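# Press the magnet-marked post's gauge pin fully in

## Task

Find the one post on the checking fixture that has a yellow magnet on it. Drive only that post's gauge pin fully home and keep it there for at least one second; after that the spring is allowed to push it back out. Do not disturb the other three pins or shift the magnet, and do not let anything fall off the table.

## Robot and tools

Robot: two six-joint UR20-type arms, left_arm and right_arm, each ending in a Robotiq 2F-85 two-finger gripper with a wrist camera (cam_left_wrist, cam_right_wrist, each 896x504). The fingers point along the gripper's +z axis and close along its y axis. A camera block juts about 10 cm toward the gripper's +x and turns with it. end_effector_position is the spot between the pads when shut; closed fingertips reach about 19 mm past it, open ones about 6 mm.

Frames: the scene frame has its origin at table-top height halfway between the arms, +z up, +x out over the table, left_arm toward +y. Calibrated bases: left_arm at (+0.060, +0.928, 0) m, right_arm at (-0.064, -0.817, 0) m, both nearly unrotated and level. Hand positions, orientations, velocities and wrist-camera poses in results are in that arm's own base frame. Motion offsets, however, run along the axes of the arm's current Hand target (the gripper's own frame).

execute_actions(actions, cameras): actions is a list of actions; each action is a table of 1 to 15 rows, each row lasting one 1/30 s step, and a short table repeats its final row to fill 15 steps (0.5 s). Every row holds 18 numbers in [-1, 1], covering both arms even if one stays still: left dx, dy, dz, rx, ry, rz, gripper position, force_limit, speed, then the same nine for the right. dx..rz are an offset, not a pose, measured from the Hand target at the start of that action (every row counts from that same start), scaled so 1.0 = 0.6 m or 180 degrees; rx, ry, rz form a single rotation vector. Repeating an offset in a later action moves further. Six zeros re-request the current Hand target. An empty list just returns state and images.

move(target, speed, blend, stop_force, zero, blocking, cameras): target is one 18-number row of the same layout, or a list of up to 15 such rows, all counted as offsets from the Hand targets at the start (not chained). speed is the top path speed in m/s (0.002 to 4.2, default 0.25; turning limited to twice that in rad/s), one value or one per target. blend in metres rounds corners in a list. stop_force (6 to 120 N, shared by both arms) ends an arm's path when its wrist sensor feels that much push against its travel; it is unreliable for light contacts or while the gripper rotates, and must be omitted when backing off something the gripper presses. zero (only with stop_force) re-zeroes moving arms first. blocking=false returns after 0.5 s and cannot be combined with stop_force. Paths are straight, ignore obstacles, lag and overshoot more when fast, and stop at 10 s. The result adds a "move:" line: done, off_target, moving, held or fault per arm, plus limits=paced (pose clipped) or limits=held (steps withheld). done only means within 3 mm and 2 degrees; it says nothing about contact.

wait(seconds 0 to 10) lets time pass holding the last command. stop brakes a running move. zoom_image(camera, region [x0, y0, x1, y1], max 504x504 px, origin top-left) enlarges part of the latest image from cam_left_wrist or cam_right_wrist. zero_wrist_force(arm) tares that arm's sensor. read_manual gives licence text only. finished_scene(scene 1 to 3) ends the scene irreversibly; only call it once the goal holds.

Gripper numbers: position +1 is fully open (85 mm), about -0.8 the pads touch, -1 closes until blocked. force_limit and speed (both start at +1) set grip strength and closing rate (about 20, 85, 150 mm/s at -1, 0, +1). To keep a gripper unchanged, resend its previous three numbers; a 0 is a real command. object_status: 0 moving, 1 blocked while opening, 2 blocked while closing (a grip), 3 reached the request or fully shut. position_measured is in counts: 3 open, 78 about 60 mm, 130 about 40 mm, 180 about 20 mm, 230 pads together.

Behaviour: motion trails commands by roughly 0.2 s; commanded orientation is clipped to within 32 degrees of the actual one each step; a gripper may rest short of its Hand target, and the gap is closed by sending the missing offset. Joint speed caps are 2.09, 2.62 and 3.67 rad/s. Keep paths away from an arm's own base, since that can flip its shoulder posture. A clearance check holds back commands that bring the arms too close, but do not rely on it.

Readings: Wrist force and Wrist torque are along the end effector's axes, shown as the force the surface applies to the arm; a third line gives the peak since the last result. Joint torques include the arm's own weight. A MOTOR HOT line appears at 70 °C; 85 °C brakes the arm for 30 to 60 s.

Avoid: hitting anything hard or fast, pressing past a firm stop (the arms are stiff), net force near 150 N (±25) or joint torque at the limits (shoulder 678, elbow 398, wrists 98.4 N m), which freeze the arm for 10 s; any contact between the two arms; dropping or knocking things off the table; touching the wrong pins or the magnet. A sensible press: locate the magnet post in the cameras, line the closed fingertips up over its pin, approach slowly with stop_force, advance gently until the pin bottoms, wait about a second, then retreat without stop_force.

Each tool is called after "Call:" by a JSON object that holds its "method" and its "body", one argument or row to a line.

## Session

Call:
{"method": "execute_actions", "body": {
  "actions": []
}}

Scene clock: 0.00 s.
left_arm: end_effector_position=(+1.6020, +0.5513, +0.3701) position_measured=3 object_status=3 end_effector_quat_wxyz=(-0.049, +0.940, +0.190, +0.279) | right_arm: end_effector_position=(+0.4481, +0.4679, +0.3319) position_measured=3 object_status=3 end_effector_quat_wxyz=(-0.272, +0.502, +0.649, +0.503)
Joint positions: left_arm=[0.193 -0.686 0.985 -2.439 -1.472 -3.319] | right_arm=[4.007 -1.969 -2.772 1.193 2.076 2.519]
Joint velocities: within noise
Joint torques (N m): no reading
Motor temperatures (°C): left_arm=[24 35 26 38 34 34] | right_arm=[28 35 36 37 34 38]
Wrist force (N): no reading
Wrist torque (N m): no reading
Wrist force, peak (N): no reading
Hand target: left_arm +1.6020, +0.5513, +0.3701; -0.049, +0.940, +0.190, +0.279 | right_arm +0.4481, +0.4679, +0.3319; -0.272, +0.502, +0.649, +0.503
Tool commands: left_gripper/position=+1.0 left_gripper/force_limit=+1.0 left_gripper/speed=+1.0 right_gripper/position=+1.0 right_gripper/force_limit=+1.0 right_gripper/speed=+1.0
camera_calibration:
cam_left_wrist: T_world_to_cam=[[0.280319, -0.958405, -0.0536817, 0.116011], [-0.933413, -0.259108, -0.248199, 1.75322], [0.223966, 0.119682, -0.967221, 0.0591923], [0, 0, 0, 1]] pos_world=[1.5907, 0.558373, 0.498626]
cam_right_wrist: T_world_to_cam=[[0.956613, -0.13676, 0.257272, -0.433465], [0.120637, -0.61784, -0.776995, 0.502422], [0.265214, 0.774319, -0.574535, -0.162484], [0, 0, 0, 1]] pos_world=[0.39714, 0.37695, 0.408545]

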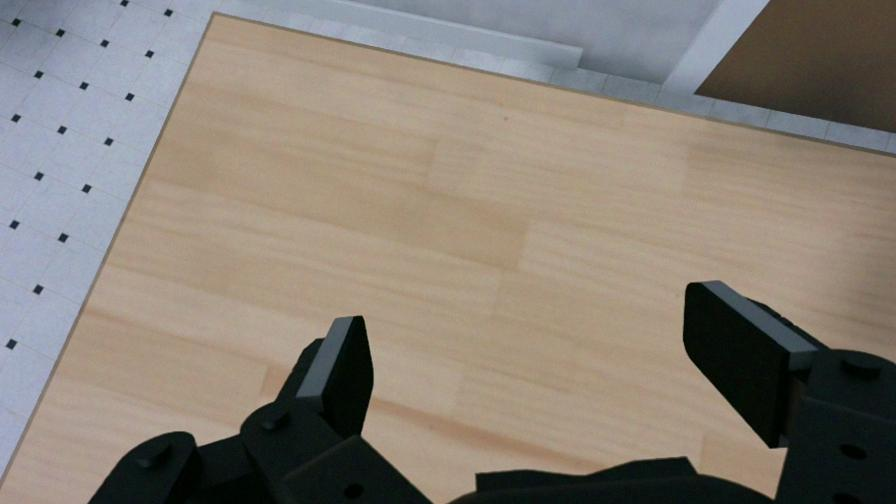

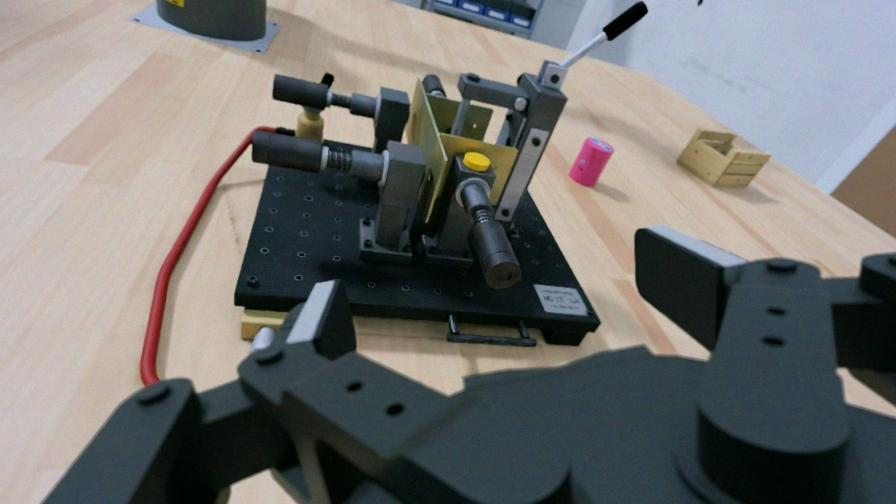

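Call:
{"method": "move", "body": {
  "target": [0,0,0,0,0,0,1,1,1,-0.0597,0.132,0.296,0.1202,-0.369,0.0568,-1,-1,0],
  "speed": 0.4,
  "cameras": ["cam_right_wrist"]
}}

Call:
{"method": "zoom_image", "body": {
  "camera": "cam_right_wrist",
  "region": [250, 0, 700, 350]
}}

Scene clock: 4.57 s.
left_arm: end_effector_position=(+1.6020, +0.5513, +0.3701) position_measured=3 object_status=3 end_effector_quat_wxyz=(-0.049, +0.940, +0.190, +0.279) | right_arm: end_effector_position=(+0.5608, +0.6179, +0.2696) position_measured=232 object_status=3 end_effector_quat_wxyz=(+0.000, +0.689, +0.724, +0.000)
Joint positions: left_arm=[0.193 -0.686 0.985 -2.439 -1.472 -3.319] | right_arm=[4.218 -1.695 -2.175 -0.843 1.571 2.598]
Joint velocities: within noise
Joint torques (N m): left_arm=[4.9 -275.8 -109.18 -11.67 2.24 -0.01] | right_arm=[22.8 66.72 102.48 6.17 -4.57 5.04]
Motor temperatures (°C): left_arm=[24 35 26 38 34 34] | right_arm=[28 35 36 37 34 38]
Wrist force (N): left_arm=[0.3 0.1 0.1] | right_arm=[-0.8 2.5 0.5]
Wrist torque (N m): left_arm=[0.03 -0.04 0.00] | right_arm=[1.19 0.40 -0.72]
Wrist force, peak (N): left_arm=[0.7 -0.5 -0.3] | right_arm=[1.7 3.5 1.1]
Hand target: left_arm +1.6020, +0.5513, +0.3701; -0.049, +0.940, +0.190, +0.279 | right_arm +0.5608, +0.6180, +0.2696; +0.000, +0.689, +0.724, +0.000
Off the commanded pose: left_arm 0.000 m, 0 deg | right_arm 0.000 m, 0 deg.
move: done
camera_calibration:
cam_right_wrist: T_world_to_cam=[[0.990979, -0.114427, 0.0697675, -0.487174], [-0.12971, -0.949852, 0.284528, 0.592462], [0.0337113, -0.29101, -0.956126, 0.546729], [0, 0, 0, 1]] pos_world=[0.541196, 0.66611, 0.388159]
Images, in order (width x height): cam_right_wrist 896x504.

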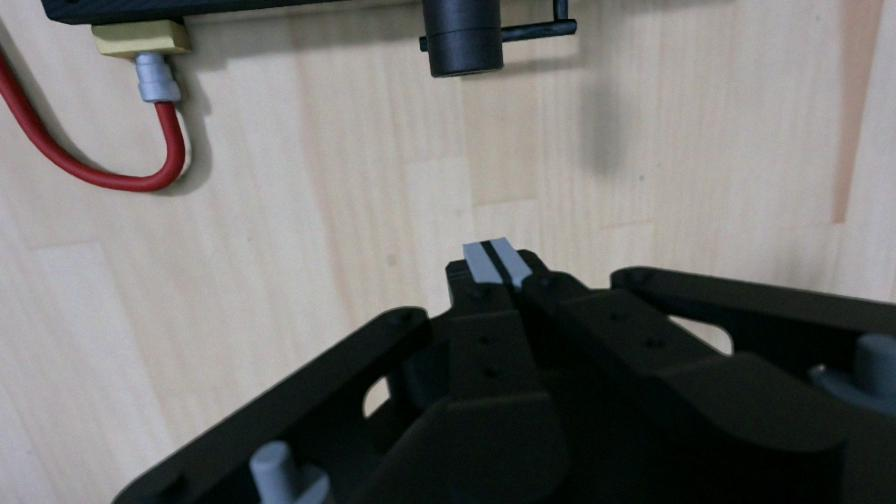

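Scaled by 1.120 from the camera's 896x504 image, which has a finer 1280x720 frame.

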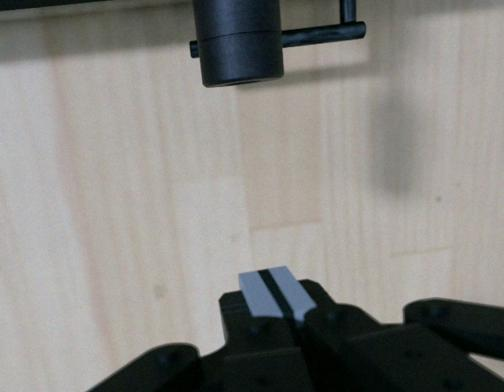

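Call:
{"method": "move", "body": {
  "target": [0,0,0,0,0,0,1,1,1,0.0527,0.016,0.1543,0,0,0.0139,-1,-1,0],
  "speed": 0.15,
  "cameras": ["cam_right_wrist"]
}}

Call:
{"method": "zoom_image", "body": {
  "camera": "cam_right_wrist",
  "region": [250, 0, 700, 350]
}}

Scene clock: 6.90 s.
left_arm: end_effector_position=(+1.6020, +0.5513, +0.3701) position_measured=3 object_status=3 end_effector_quat_wxyz=(-0.049, +0.940, +0.190, +0.279) | right_arm: end_effector_position=(+0.5688, +0.6499, +0.1772) position_measured=232 object_status=3 end_effector_quat_wxyz=(+0.000, +0.705, +0.709, +0.000)
Joint positions: left_arm=[0.193 -0.686 0.985 -2.439 -1.472 -3.319] | right_arm=[4.228 -1.819 -2.194 -0.7 1.571 2.651]
Joint velocities: within noise
Joint torques (N m): left_arm=[1.65 -277.51 -106.73 -11.04 2.87 0.64] | right_arm=[25.07 94.3 60.08 14.55 2.4 5.43]
Motor temperatures (°C): left_arm=[24 35 26 38 34 34] | right_arm=[28 35 36 37 34 38]
Wrist force (N): left_arm=[0.3 0.1 -0.1] | right_arm=[-1.7 2.7 0.1]
Wrist torque (N m): left_arm=[0.03 -0.04 0.00] | right_arm=[1.45 0.56 -0.68]
Wrist force, peak (N): left_arm=[0.7 -0.2 -0.2] | right_arm=[-1.1 2.7 2.3]
Hand target: left_arm +1.6020, +0.5513, +0.3701; -0.049, +0.940, +0.190, +0.279 | right_arm +0.5688, +0.6500, +0.1770; +0.000, +0.705, +0.709, +0.000
Off the commanded pose: left_arm 0.000 m, 0 deg | right_arm 0.000 m, 0 deg.
move: done
camera_calibration:
cam_right_wrist: T_world_to_cam=[[0.985057, -0.157473, 0.0697478, -0.453648], [-0.170947, -0.943258, 0.284677, 0.669323], [0.0209614, -0.292346, -0.956083, 0.475439], [0, 0, 0, 1]] pos_world=[0.551322, 0.6989, 0.295659]
Images, in order (width x height): cam_right_wrist 896x504.

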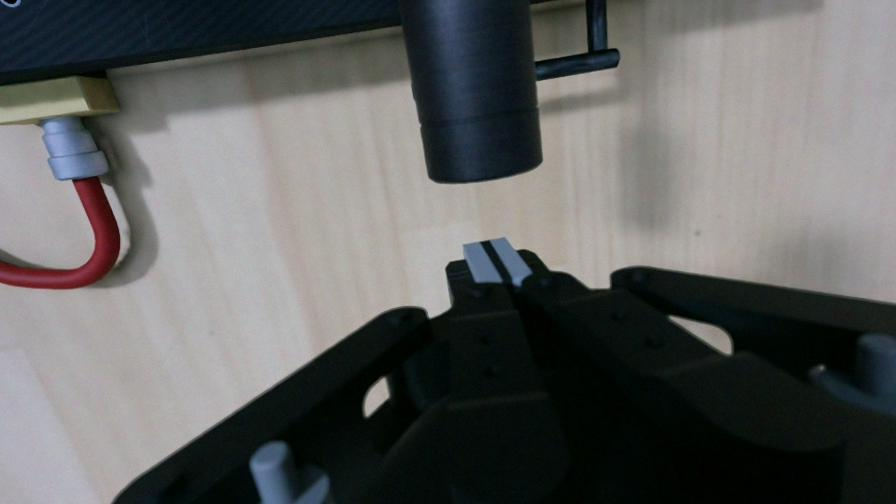

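Scaled by 1.120 from the camera's 896x504 image, which has a finer 1280x720 frame.

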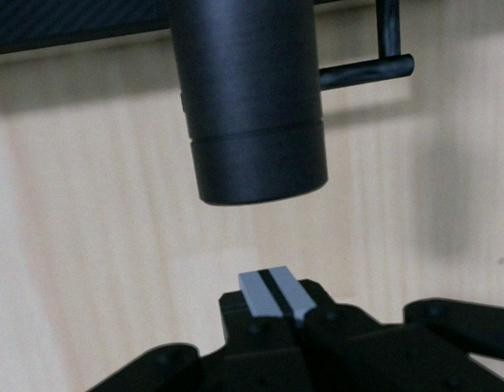

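Call:
{"method": "move", "body": {
  "target": [
    [0,0,0,0,0,0,1,1,1,0.055,0,0,0,0,0,-1,-1,0],
    [0,0,0,0,0,0,1,1,1,0.1,0,0,0,0,0,-1,-1,0]
  ],
  "speed": [0.035, 0.007],
  "stop_force": 45,
  "cameras": ["cam_right_wrist"]
}}

Scene clock: 10.60 s.
left_arm: end_effector_position=(+1.6020, +0.5513, +0.3701) position_measured=3 object_status=3 end_effector_quat_wxyz=(-0.049, +0.940, +0.190, +0.279) | right_arm: end_effector_position=(+0.5685, +0.6908, +0.1769) position_measured=232 object_status=3 end_effector_quat_wxyz=(+0.000, +0.705, +0.709, -0.001)
Joint positions: left_arm=[0.193 -0.686 0.985 -2.439 -1.472 -3.319] | right_arm=[4.25 -1.849 -2.151 -0.713 1.571 2.673]
Joint velocities: within noise
Joint torques (N m): left_arm=[3.16 -282.73 -111.88 -10.83 3.92 1.95] | right_arm=[5.63 150.24 93.3 24.84 6.56 -7.26]
Motor temperatures (°C): left_arm=[24 35 26 38 34 34] | right_arm=[28 35 36 37 34 38]
Wrist force (N): left_arm=[0.4 -0.1 0.1] | right_arm=[-40.8 7.6 0.1]
Wrist torque (N m): left_arm=[-0.01 -0.06 0.00] | right_arm=[1.30 0.50 -0.75]
Wrist force, peak (N): left_arm=[0.7 -0.3 -0.3] | right_arm=[-59.5 2.3 -13.4]
Hand target: left_arm +1.6020, +0.5513, +0.3701; -0.049, +0.940, +0.190, +0.279 | right_arm +0.5685, +0.6907, +0.1770; +0.000, +0.705, +0.709, -0.001 (not the last commanded pose)
Off the commanded pose: left_arm 0.000 m, 0 deg | right_arm 0.019 m, 0 deg.
move: contact (right_arm); path passed 1 of 2 targets
camera_calibration:
cam_right_wrist: T_world_to_cam=[[0.98504, -0.157596, 0.0697092, -0.446785], [-0.171057, -0.943201, 0.284801, 0.707889], [0.0208663, -0.292465, -0.956049, 0.487342], [0, 0, 0, 1]] pos_world=[0.551022, 0.7398, 0.29546]
Images, in order (width x height): cam_right_wrist 896x504.

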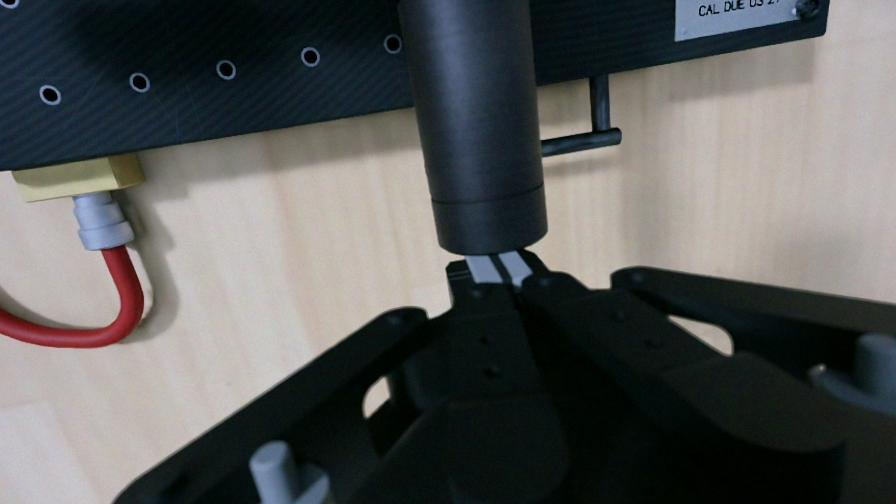

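Call:
{"method": "wait", "body": {
  "seconds": 1.3,
  "cameras": []
}}

Call:
{"method": "move", "body": {
  "target": [0,0,0,0,0,0,1,1,1,-0.08,0,0,0,0,0,-1,-1,0],
  "speed": 0.08,
  "cameras": ["cam_right_wrist"]
}}

Scene clock: 13.77 s.
left_arm: end_effector_position=(+1.6020, +0.5513, +0.3701) position_measured=3 object_status=3 end_effector_quat_wxyz=(-0.049, +0.940, +0.190, +0.279) | right_arm: end_effector_position=(+0.5685, +0.6907, +0.1770) position_measured=232 object_status=3 end_effector_quat_wxyz=(+0.000, +0.705, +0.709, -0.001)
Joint positions: left_arm=[0.193 -0.686 0.985 -2.439 -1.472 -3.319] | right_arm=[4.25 -1.849 -2.151 -0.713 1.571 2.673]
Joint velocities: within noise
Joint torques (N m): left_arm=[7.07 -287.01 -114.58 -10.85 5.2 2.19] | right_arm=[7.26 152.07 97.19 17.38 11.07 -6.88]
Motor temperatures (°C): left_arm=[24 35 26 38 34 34] | right_arm=[28 35 36 37 34 38]
Wrist force (N): left_arm=[0.4 -0.1 -0.2] | right_arm=[-37.5 6.6 4.5]
Wrist torque (N m): left_arm=[-0.01 -0.06 0.00] | right_arm=[1.29 0.47 -0.75]
Wrist force, peak (N): left_arm=[0.4 -0.5 -0.2] | right_arm=[-40.6 7.4 0.6]
Hand target: left_arm +1.6020, +0.5513, +0.3701; -0.049, +0.940, +0.190, +0.279 | right_arm +0.5685, +0.6907, +0.1770; +0.000, +0.705, +0.709, -0.001 (not the last commanded pose)
Tool commands: left_gripper/position=+1.0 left_gripper/force_limit=+1.0 left_gripper/speed=+1.0 right_gripper/position=-1.0 right_gripper/force_limit=-1.0 right_gripper/speed=+0.0
Off the commanded pose: left_arm 0.000 m, 0 deg | right_arm 0.019 m, 0 deg.
wait: 1.30 s; at rest from the start
No camera images: "cameras" was empty.

Scene clock: 14.77 s.
left_arm: end_effector_position=(+1.6020, +0.5513, +0.3701) position_measured=3 object_status=3 end_effector_quat_wxyz=(-0.049, +0.940, +0.190, +0.279) | right_arm: end_effector_position=(+0.5688, +0.6429, +0.1770) position_measured=232 object_status=3 end_effector_quat_wxyz=(+0.000, +0.705, +0.709, -0.001)
Joint positions: left_arm=[0.193 -0.686 0.985 -2.439 -1.472 -3.319] | right_arm=[4.224 -1.815 -2.201 -0.697 1.571 2.647]
Joint velocities: within noise
Joint torques (N m): left_arm=[2.14 -284.65 -112.41 -10.98 5.61 2.18] | right_arm=[-23.8 132.83 64.36 15.79 -3.83 -6.91]
Motor temperatures (°C): left_arm=[24 35 26 38 34 34] | right_arm=[28 35 36 37 34 38]
Wrist force (N): left_arm=[0.3 -0.3 0.3] | right_arm=[-0.1 2.0 1.6]
Wrist torque (N m): left_arm=[-0.04 -0.03 -0.01] | right_arm=[1.34 0.26 -0.67]
Wrist force, peak (N): left_arm=[0.5 -0.2 -0.4] | right_arm=[-36.9 6.6 4.9]
Hand target: left_arm +1.6020, +0.5513, +0.3701; -0.049, +0.940, +0.190, +0.279 | right_arm +0.5688, +0.6427, +0.1770; +0.000, +0.705, +0.709, -0.001
Off the commanded pose: left_arm 0.000 m, 0 deg | right_arm 0.000 m, 0 deg.
move: done
camera_calibration:
cam_right_wrist: T_world_to_cam=[[0.98504, -0.157596, 0.0697092, -0.454614], [-0.171057, -0.943201, 0.284801, 0.662855], [0.0208663, -0.292465, -0.956049, 0.473356], [0, 0, 0, 1]] pos_world=[0.551322, 0.692, 0.29546]
Images, in order (width x height): cam_right_wrist 896x504.

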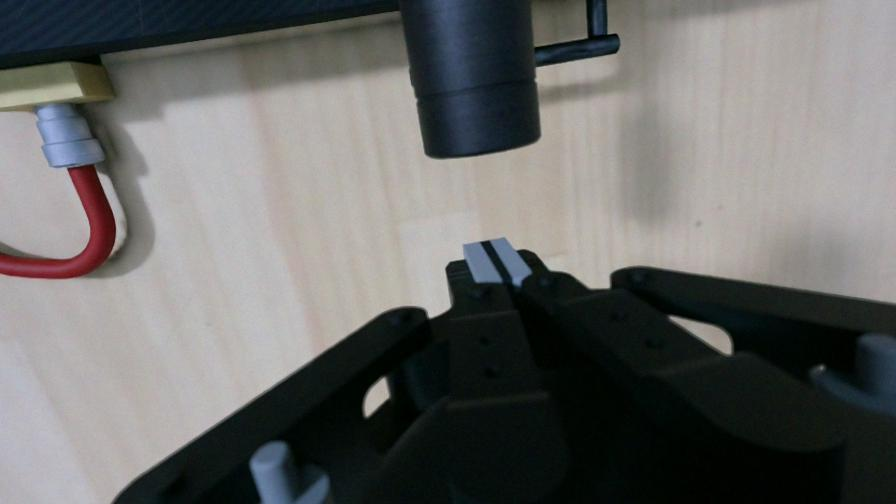

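Call:
{"method": "finished_scene", "body": {
  "scene": 2
}}

The scene is finished: the task was done.


## Next scene

The same job, from a new start.

Call:
{"method": "execute_actions", "body": {
  "actions": []
}}

Scene clock: 0.00 s.
left_arm: end_effector_position=(+0.3071, -0.4220, +0.1602) position_measured=3 object_status=3 end_effector_quat_wxyz=(+0.066, +0.956, -0.074, +0.275) | right_arm: end_effector_position=(+0.4900, -0.3027, +0.2369) position_measured=3 object_status=3 end_effector_quat_wxyz=(+0.548, -0.467, -0.511, -0.471)
Joint positions: left_arm=[-1.763 -1.739 2.857 -2.766 -1.003 1.555] | right_arm=[2.511 -2.074 -2.06 -2.212 2.389 -0.015]
Joint velocities: within noise
Joint torques (N m): no reading
Motor temperatures (°C): left_arm=[24 35 26 38 34 33] | right_arm=[28 35 35 36 33 38]
Wrist force (N): no reading
Wrist torque (N m): no reading
Wrist force, peak (N): no reading
Hand target: left_arm +0.3071, -0.4220, +0.1602; +0.066, +0.956, -0.074, +0.275 | right_arm +0.4900, -0.3027, +0.2369; +0.548, -0.467, -0.511, -0.471
Tool commands: left_gripper/position=+1.0 left_gripper/force_limit=+1.0 left_gripper/speed=+1.0 right_gripper/position=+1.0 right_gripper/force_limit=+1.0 right_gripper/speed=+1.0
camera_calibration:
cam_left_wrist: T_world_to_cam=[[-0.285835, -0.958093, 0.0188626, -0.30276], [-0.929607, 0.27245, -0.248197, 0.463413], [0.232657, -0.0884782, -0.968526, 0.172428], [0, 0, 0, 1]] pos_world=[0.304136, -0.401073, 0.28773]
cam_right_wrist: T_world_to_cam=[[0.978979, 0.0562001, -0.196068, -0.399553], [-0.174505, -0.266853, -0.947807, 0.238768], [-0.105588, 0.962097, -0.251436, 0.530477], [0, 0, 0, 1]] pos_world=[0.488832, -0.424199, 0.281347]

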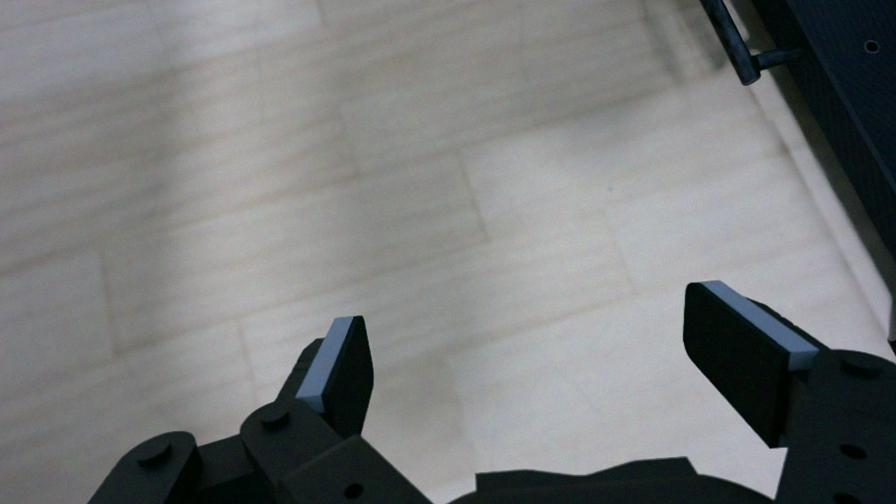

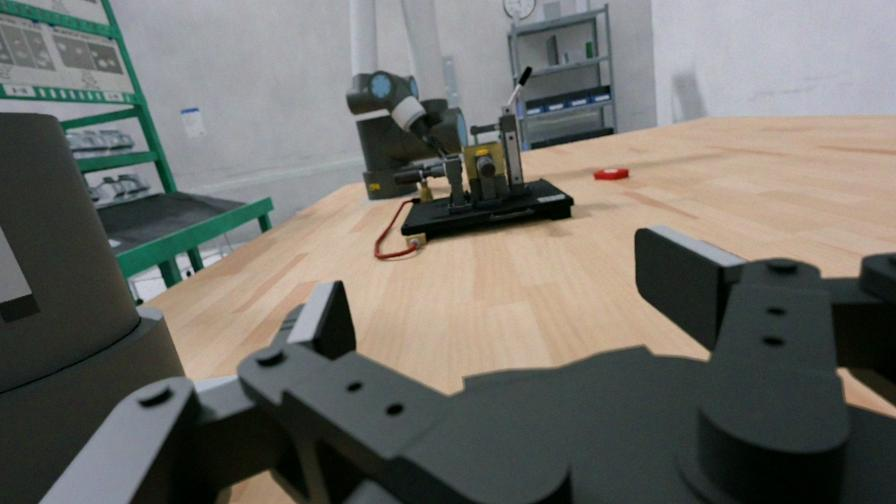

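Call:
{"method": "zoom_image", "body": {
  "camera": "cam_right_wrist",
  "region": [340, 50, 640, 280]
}}

Scaled by 1.680 from the camera's 896x504 image, which has a finer 1280x720 frame.

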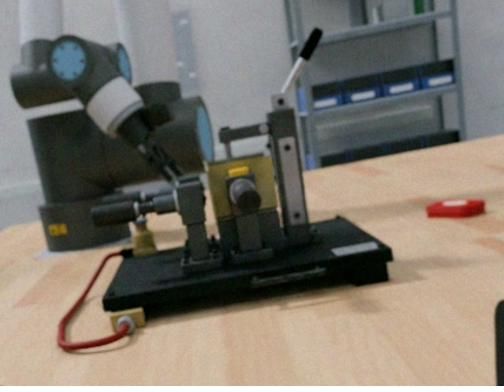

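Call:
{"method": "move", "body": {
  "target": [
    [0.39,0.127,-0.492,0.068,-0.045,-0.205,-1,-1,0,0,0,0,0,0,0,1,1,1],
    [0.533,0.881,-0.244,0.171,-0.1127,-0.5125,-1,-1,0,0,0,0,0,0,0,1,1,1]
  ],
  "speed": 0.5,
  "blend": [0.12, 0],
  "cameras": ["cam_left_wrist"]
}}

Call:
{"method": "zoom_image", "body": {
  "camera": "cam_left_wrist",
  "region": [250, 0, 750, 400]
}}

Scene clock: 6.07 s.
left_arm: end_effector_position=(+0.4059, -0.9494, +0.4995) position_measured=232 object_status=3 end_effector_quat_wxyz=(+0.000, +0.730, +0.684, +0.000) | right_arm: end_effector_position=(+0.4900, -0.3027, +0.2369) position_measured=3 object_status=3 end_effector_quat_wxyz=(+0.548, -0.467, -0.511, -0.471)
Joint positions: left_arm=[-1.363 -1.375 1.719 -1.914 -1.571 0.273] | right_arm=[2.511 -2.074 -2.06 -2.212 2.389 -0.015]
Joint velocities: within noise
Joint torques (N m): left_arm=[21.86 -119.14 -122.27 -6.27 -5.4 -4.93] | right_arm=[8.83 154.45 54.49 -1.9 0.23 -0.17]
Motor temperatures (°C): left_arm=[24 35 26 38 34 33] | right_arm=[28 35 35 36 33 38]
Wrist force (N): left_arm=[-0.8 -0.3 0.3] | right_arm=[0.0 0.0 0.0]
Wrist torque (N m): left_arm=[-0.17 -0.16 0.13] | right_arm=[0.00 0.00 0.00]
Wrist force, peak (N): left_arm=[-4.9 0.9 1.1] | right_arm=[-0.6 0.2 0.0]
Hand target: left_arm +0.4059, -0.9495, +0.4994; +0.000, +0.730, +0.684, +0.000 | right_arm +0.4900, -0.3027, +0.2369; +0.548, -0.467, -0.511, -0.471
Off the commanded pose: left_arm 0.000 m, 0 deg | right_arm 0.000 m, 0 deg.
move: done
camera_calibration:
cam_left_wrist: T_world_to_cam=[[0.981264, -0.192643, 0.0031651, -0.565883], [-0.183747, -0.930756, 0.316119, -0.943776], [-0.0579523, -0.310778, -0.948714, 0.328379], [0, 0, 0, 1]] pos_world=[0.400895, -0.885385, 0.611675]
Images, in order (width x height): cam_left_wrist 896x504.

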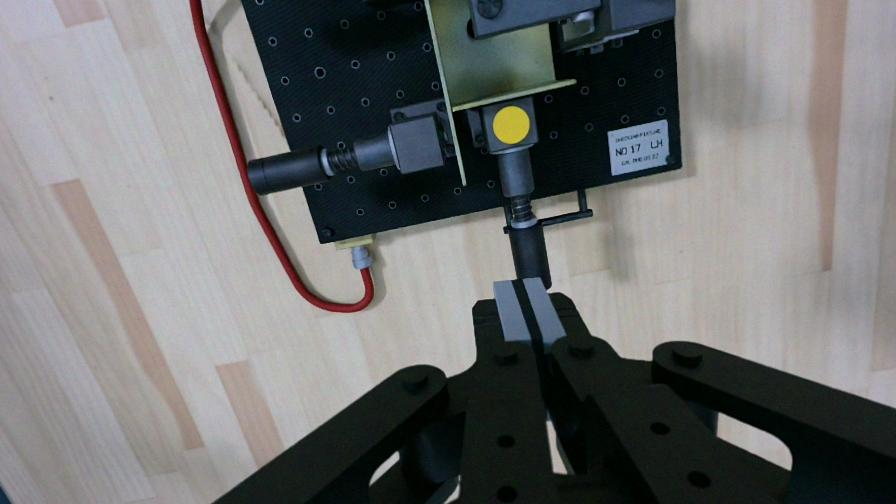

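Scaled by 1.008 from the camera's 896x504 image, which has a finer 1280x720 frame.

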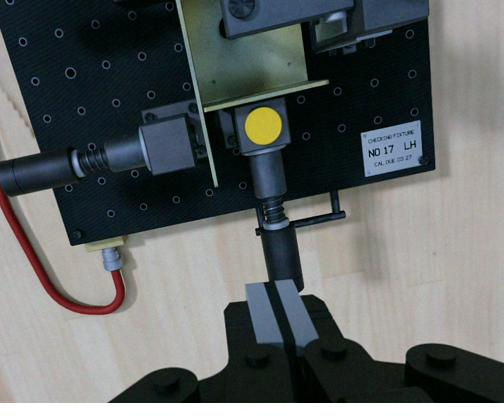

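Call:
{"method": "move", "body": {
  "target": [-0.2993,0.0863,0.535,0,0,-0.025,-1,-1,0,0,0,0,0,0,0,1,1,1],
  "speed": 0.3,
  "cameras": ["cam_left_wrist"]
}}

Call:
{"method": "zoom_image", "body": {
  "camera": "cam_left_wrist",
  "region": [250, 0, 750, 400]
}}

Scene clock: 8.50 s.
left_arm: end_effector_position=(+0.4457, -1.1319, +0.1786) position_measured=232 object_status=3 end_effector_quat_wxyz=(+0.000, +0.702, +0.712, +0.000) | right_arm: end_effector_position=(+0.4900, -0.3027, +0.2369) position_measured=3 object_status=3 end_effector_quat_wxyz=(+0.548, -0.467, -0.511, -0.471)
Joint positions: left_arm=[-1.361 -1.001 1.661 -2.231 -1.572 0.195] | right_arm=[2.511 -2.074 -2.06 -2.212 2.389 -0.015]
Joint velocities: within noise
Joint torques (N m): left_arm=[21.93 -164.56 -112.81 -13.09 -1.54 -3.61] | right_arm=[9.62 153.49 55.23 -1.91 0.77 0.78]
Motor temperatures (°C): left_arm=[24 35 26 38 34 33] | right_arm=[28 35 35 36 33 38]
Wrist force (N): left_arm=[-0.9 -0.6 0.7] | right_arm=[-0.3 0.4 0.1]
Wrist torque (N m): left_arm=[-0.18 -0.04 0.15] | right_arm=[0.06 0.05 0.00]
Wrist force, peak (N): left_arm=[-2.3 -0.3 4.2] | right_arm=[-0.3 0.5 0.2]
Hand target: left_arm +0.4457, -1.1320, +0.1784; +0.000, +0.702, +0.712, +0.000 | right_arm +0.4900, -0.3027, +0.2369; +0.548, -0.467, -0.511, -0.471
Off the commanded pose: left_arm 0.000 m, 0 deg | right_arm 0.000 m, 0 deg.
move: done
camera_calibration:
cam_left_wrist: T_world_to_cam=[[0.993376, -0.114864, 0.00309735, -0.556519], [-0.109947, -0.942327, 0.31612, -1.05085], [-0.0333922, -0.314367, -0.948714, -0.045477], [0, 0, 0, 1]] pos_world=[0.435776, -1.06847, 0.290775]
Images, in order (width x height): cam_left_wrist 896x504.

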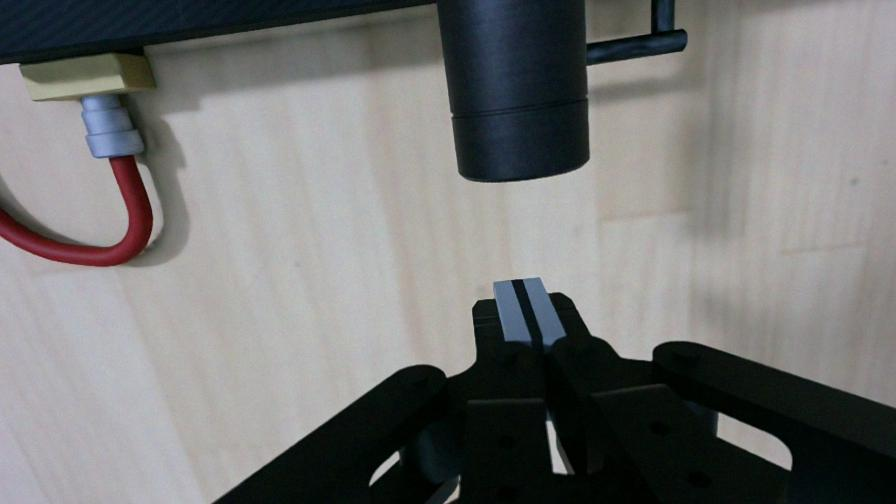

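Scaled by 1.008 from the camera's 896x504 image, which has a finer 1280x720 frame.

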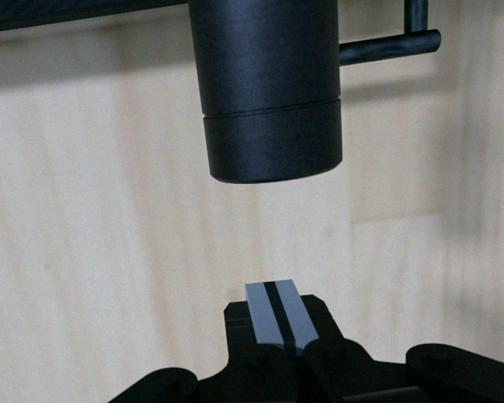

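Call:
{"method": "move", "body": {
  "target": [
    [0.043,0.0058,0,0,0,0,-1,-1,0,0,0,0,0,0,0,1,1,1],
    [0.0717,0.0058,0,0,0,0,-1,-1,0,0,0,0,0,0,0,1,1,1],
    [0.115,0.0058,0,0,0,0,-1,-1,0,0,0,0,0,0,0,1,1,1]
  ],
  "speed": [0.05, 0.035, 0.007],
  "stop_force": 45,
  "cameras": ["cam_left_wrist"]
}}

Scene clock: 13.97 s.
left_arm: end_effector_position=(+0.4485, -1.0805, +0.1784) position_measured=232 object_status=3 end_effector_quat_wxyz=(+0.000, +0.702, +0.712, +0.000) | right_arm: end_effector_position=(+0.4900, -0.3027, +0.2369) position_measured=3 object_status=3 end_effector_quat_wxyz=(+0.548, -0.467, -0.511, -0.471)
Joint positions: left_arm=[-1.35 -1.044 1.738 -2.265 -1.572 0.207] | right_arm=[2.511 -2.074 -2.06 -2.212 2.389 -0.015]
Joint velocities: within noise
Joint torques (N m): left_arm=[13.46 -169.14 -74.6 6.73 5.09 -3.27] | right_arm=[13.45 157.03 58.63 -0.77 0.48 1.39]
Motor temperatures (°C): left_arm=[24 35 26 38 34 33] | right_arm=[28 35 35 36 33 38]
Wrist force (N): left_arm=[-44.5 -2.2 3.4] | right_arm=[0.0 0.2 0.1]
Wrist torque (N m): left_arm=[-0.20 -0.26 -0.11] | right_arm=[0.03 -0.01 0.00]
Wrist force, peak (N): left_arm=[-58.2 1.3 13.1] | right_arm=[-0.1 0.5 0.3]
Hand target: left_arm +0.4485, -1.0805, +0.1784; +0.000, +0.702, +0.712, +0.000 (not the last commanded pose) | right_arm +0.4900, -0.3027, +0.2369; +0.548, -0.467, -0.511, -0.471
Off the commanded pose: left_arm 0.018 m, 0 deg | right_arm 0.000 m, 0 deg.
move: contact (left_arm); path passed 2 of 3 targets
camera_calibration:
cam_left_wrist: T_world_to_cam=[[0.993377, -0.114861, 0.00310854, -0.553396], [-0.109943, -0.942287, 0.31624, -1.00207], [-0.0333944, -0.314487, -0.948674, -0.0294532], [0, 0, 0, 1]] pos_world=[0.438576, -1.01707, 0.290675]
Images, in order (width x height): cam_left_wrist 896x504.

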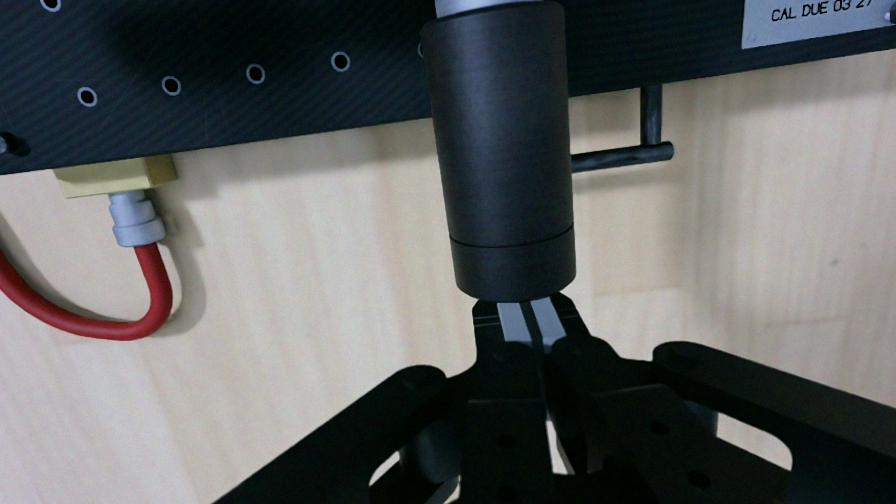

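Call:
{"method": "wait", "body": {
  "seconds": 1.3,
  "cameras": []
}}

Call:
{"method": "move", "body": {
  "target": [-0.08,0,0,0,0,0,-1,-1,0,0,0,0,0,0,0,1,1,1],
  "speed": 0.08,
  "cameras": ["cam_left_wrist"]
}}

Scene clock: 15.60 s.
left_arm: end_effector_position=(+0.4485, -1.0805, +0.1784) position_measured=232 object_status=3 end_effector_quat_wxyz=(+0.000, +0.702, +0.712, +0.000) | right_arm: end_effector_position=(+0.4900, -0.3027, +0.2369) position_measured=3 object_status=3 end_effector_quat_wxyz=(+0.548, -0.467, -0.511, -0.471)
Joint positions: left_arm=[-1.35 -1.044 1.738 -2.265 -1.572 0.207] | right_arm=[2.511 -2.074 -2.06 -2.212 2.389 -0.015]
Joint velocities: within noise
Joint torques (N m): left_arm=[5.39 -163.21 -64.72 -0.2 5.2 -3.46] | right_arm=[14.19 157.06 58.87 -1.21 0.77 1.61]
Motor temperatures (°C): left_arm=[24 35 26 38 34 33] | right_arm=[28 35 35 36 33 38]
Wrist force (N): left_arm=[-40.6 -3.0 1.2] | right_arm=[0.1 0.2 0.1]
Wrist torque (N m): left_arm=[-0.17 -0.25 -0.10] | right_arm=[0.03 -0.02 0.00]
Wrist force, peak (N): left_arm=[-43.8 -2.1 2.6] | right_arm=[-0.2 0.4 0.1]
Hand target: left_arm +0.4485, -1.0805, +0.1784; +0.000, +0.702, +0.712, +0.000 (not the last commanded pose) | right_arm +0.4900, -0.3027, +0.2369; +0.548, -0.467, -0.511, -0.471
Tool commands: left_gripper/position=-1.0 left_gripper/force_limit=-1.0 left_gripper/speed=+0.0 right_gripper/position=+1.0 right_gripper/force_limit=+1.0 right_gripper/speed=+1.0
Off the commanded pose: left_arm 0.018 m, 0 deg | right_arm 0.000 m, 0 deg.
wait: 1.30 s; at rest from the start
No camera images: "cameras" was empty.

Scene clock: 16.63 s.
left_arm: end_effector_position=(+0.4492, -1.1284, +0.1784) position_measured=232 object_status=3 end_effector_quat_wxyz=(+0.000, +0.702, +0.712, +0.000) | right_arm: end_effector_position=(+0.4900, -0.3027, +0.2369) position_measured=3 object_status=3 end_effector_quat_wxyz=(+0.548, -0.467, -0.511, -0.471)
Joint positions: left_arm=[-1.358 -1.003 1.665 -2.232 -1.572 0.199] | right_arm=[2.511 -2.074 -2.06 -2.212 2.389 -0.015]
Joint velocities: within noise
Joint torques (N m): left_arm=[-17.45 -170.63 -110.35 -5.8 5.75 -4.75] | right_arm=[8.92 155.52 59.15 -1.26 1.11 1.6]
Motor temperatures (°C): left_arm=[24 35 26 38 34 33] | right_arm=[28 35 35 36 33 38]
Wrist force (N): left_arm=[2.2 -0.9 0.4] | right_arm=[0.0 0.1 -0.1]
Wrist torque (N m): left_arm=[-0.24 -0.61 0.14] | right_arm=[0.03 0.00 0.00]
Wrist force, peak (N): left_arm=[-40.3 -2.9 0.3] | right_arm=[-0.4 -0.1 0.3]
Hand target: left_arm +0.4492, -1.1285, +0.1784; +0.000, +0.702, +0.712, +0.000 | right_arm +0.4900, -0.3027, +0.2369; +0.548, -0.467, -0.511, -0.471
Off the commanded pose: left_arm 0.000 m, 0 deg | right_arm 0.000 m, 0 deg.
move: done
camera_calibration:
cam_left_wrist: T_world_to_cam=[[0.993377, -0.114861, 0.00310854, -0.559493], [-0.109943, -0.942287, 0.31624, -1.04711], [-0.0333944, -0.314487, -0.948674, -0.044592], [0, 0, 0, 1]] pos_world=[0.439176, -1.06497, 0.290575]
Images, in order (width x height): cam_left_wrist 896x504.

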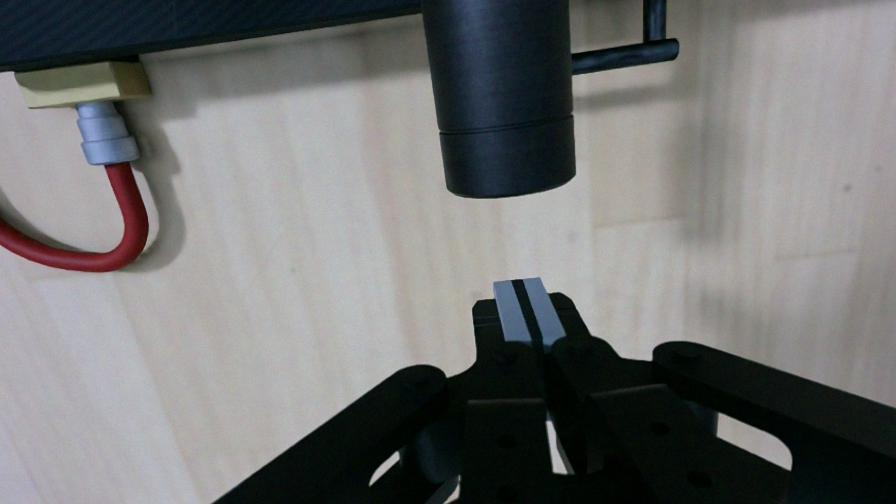

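Call:
{"method": "finished_scene", "body": {
  "scene": 3
}}

The scene is finished: the task was done.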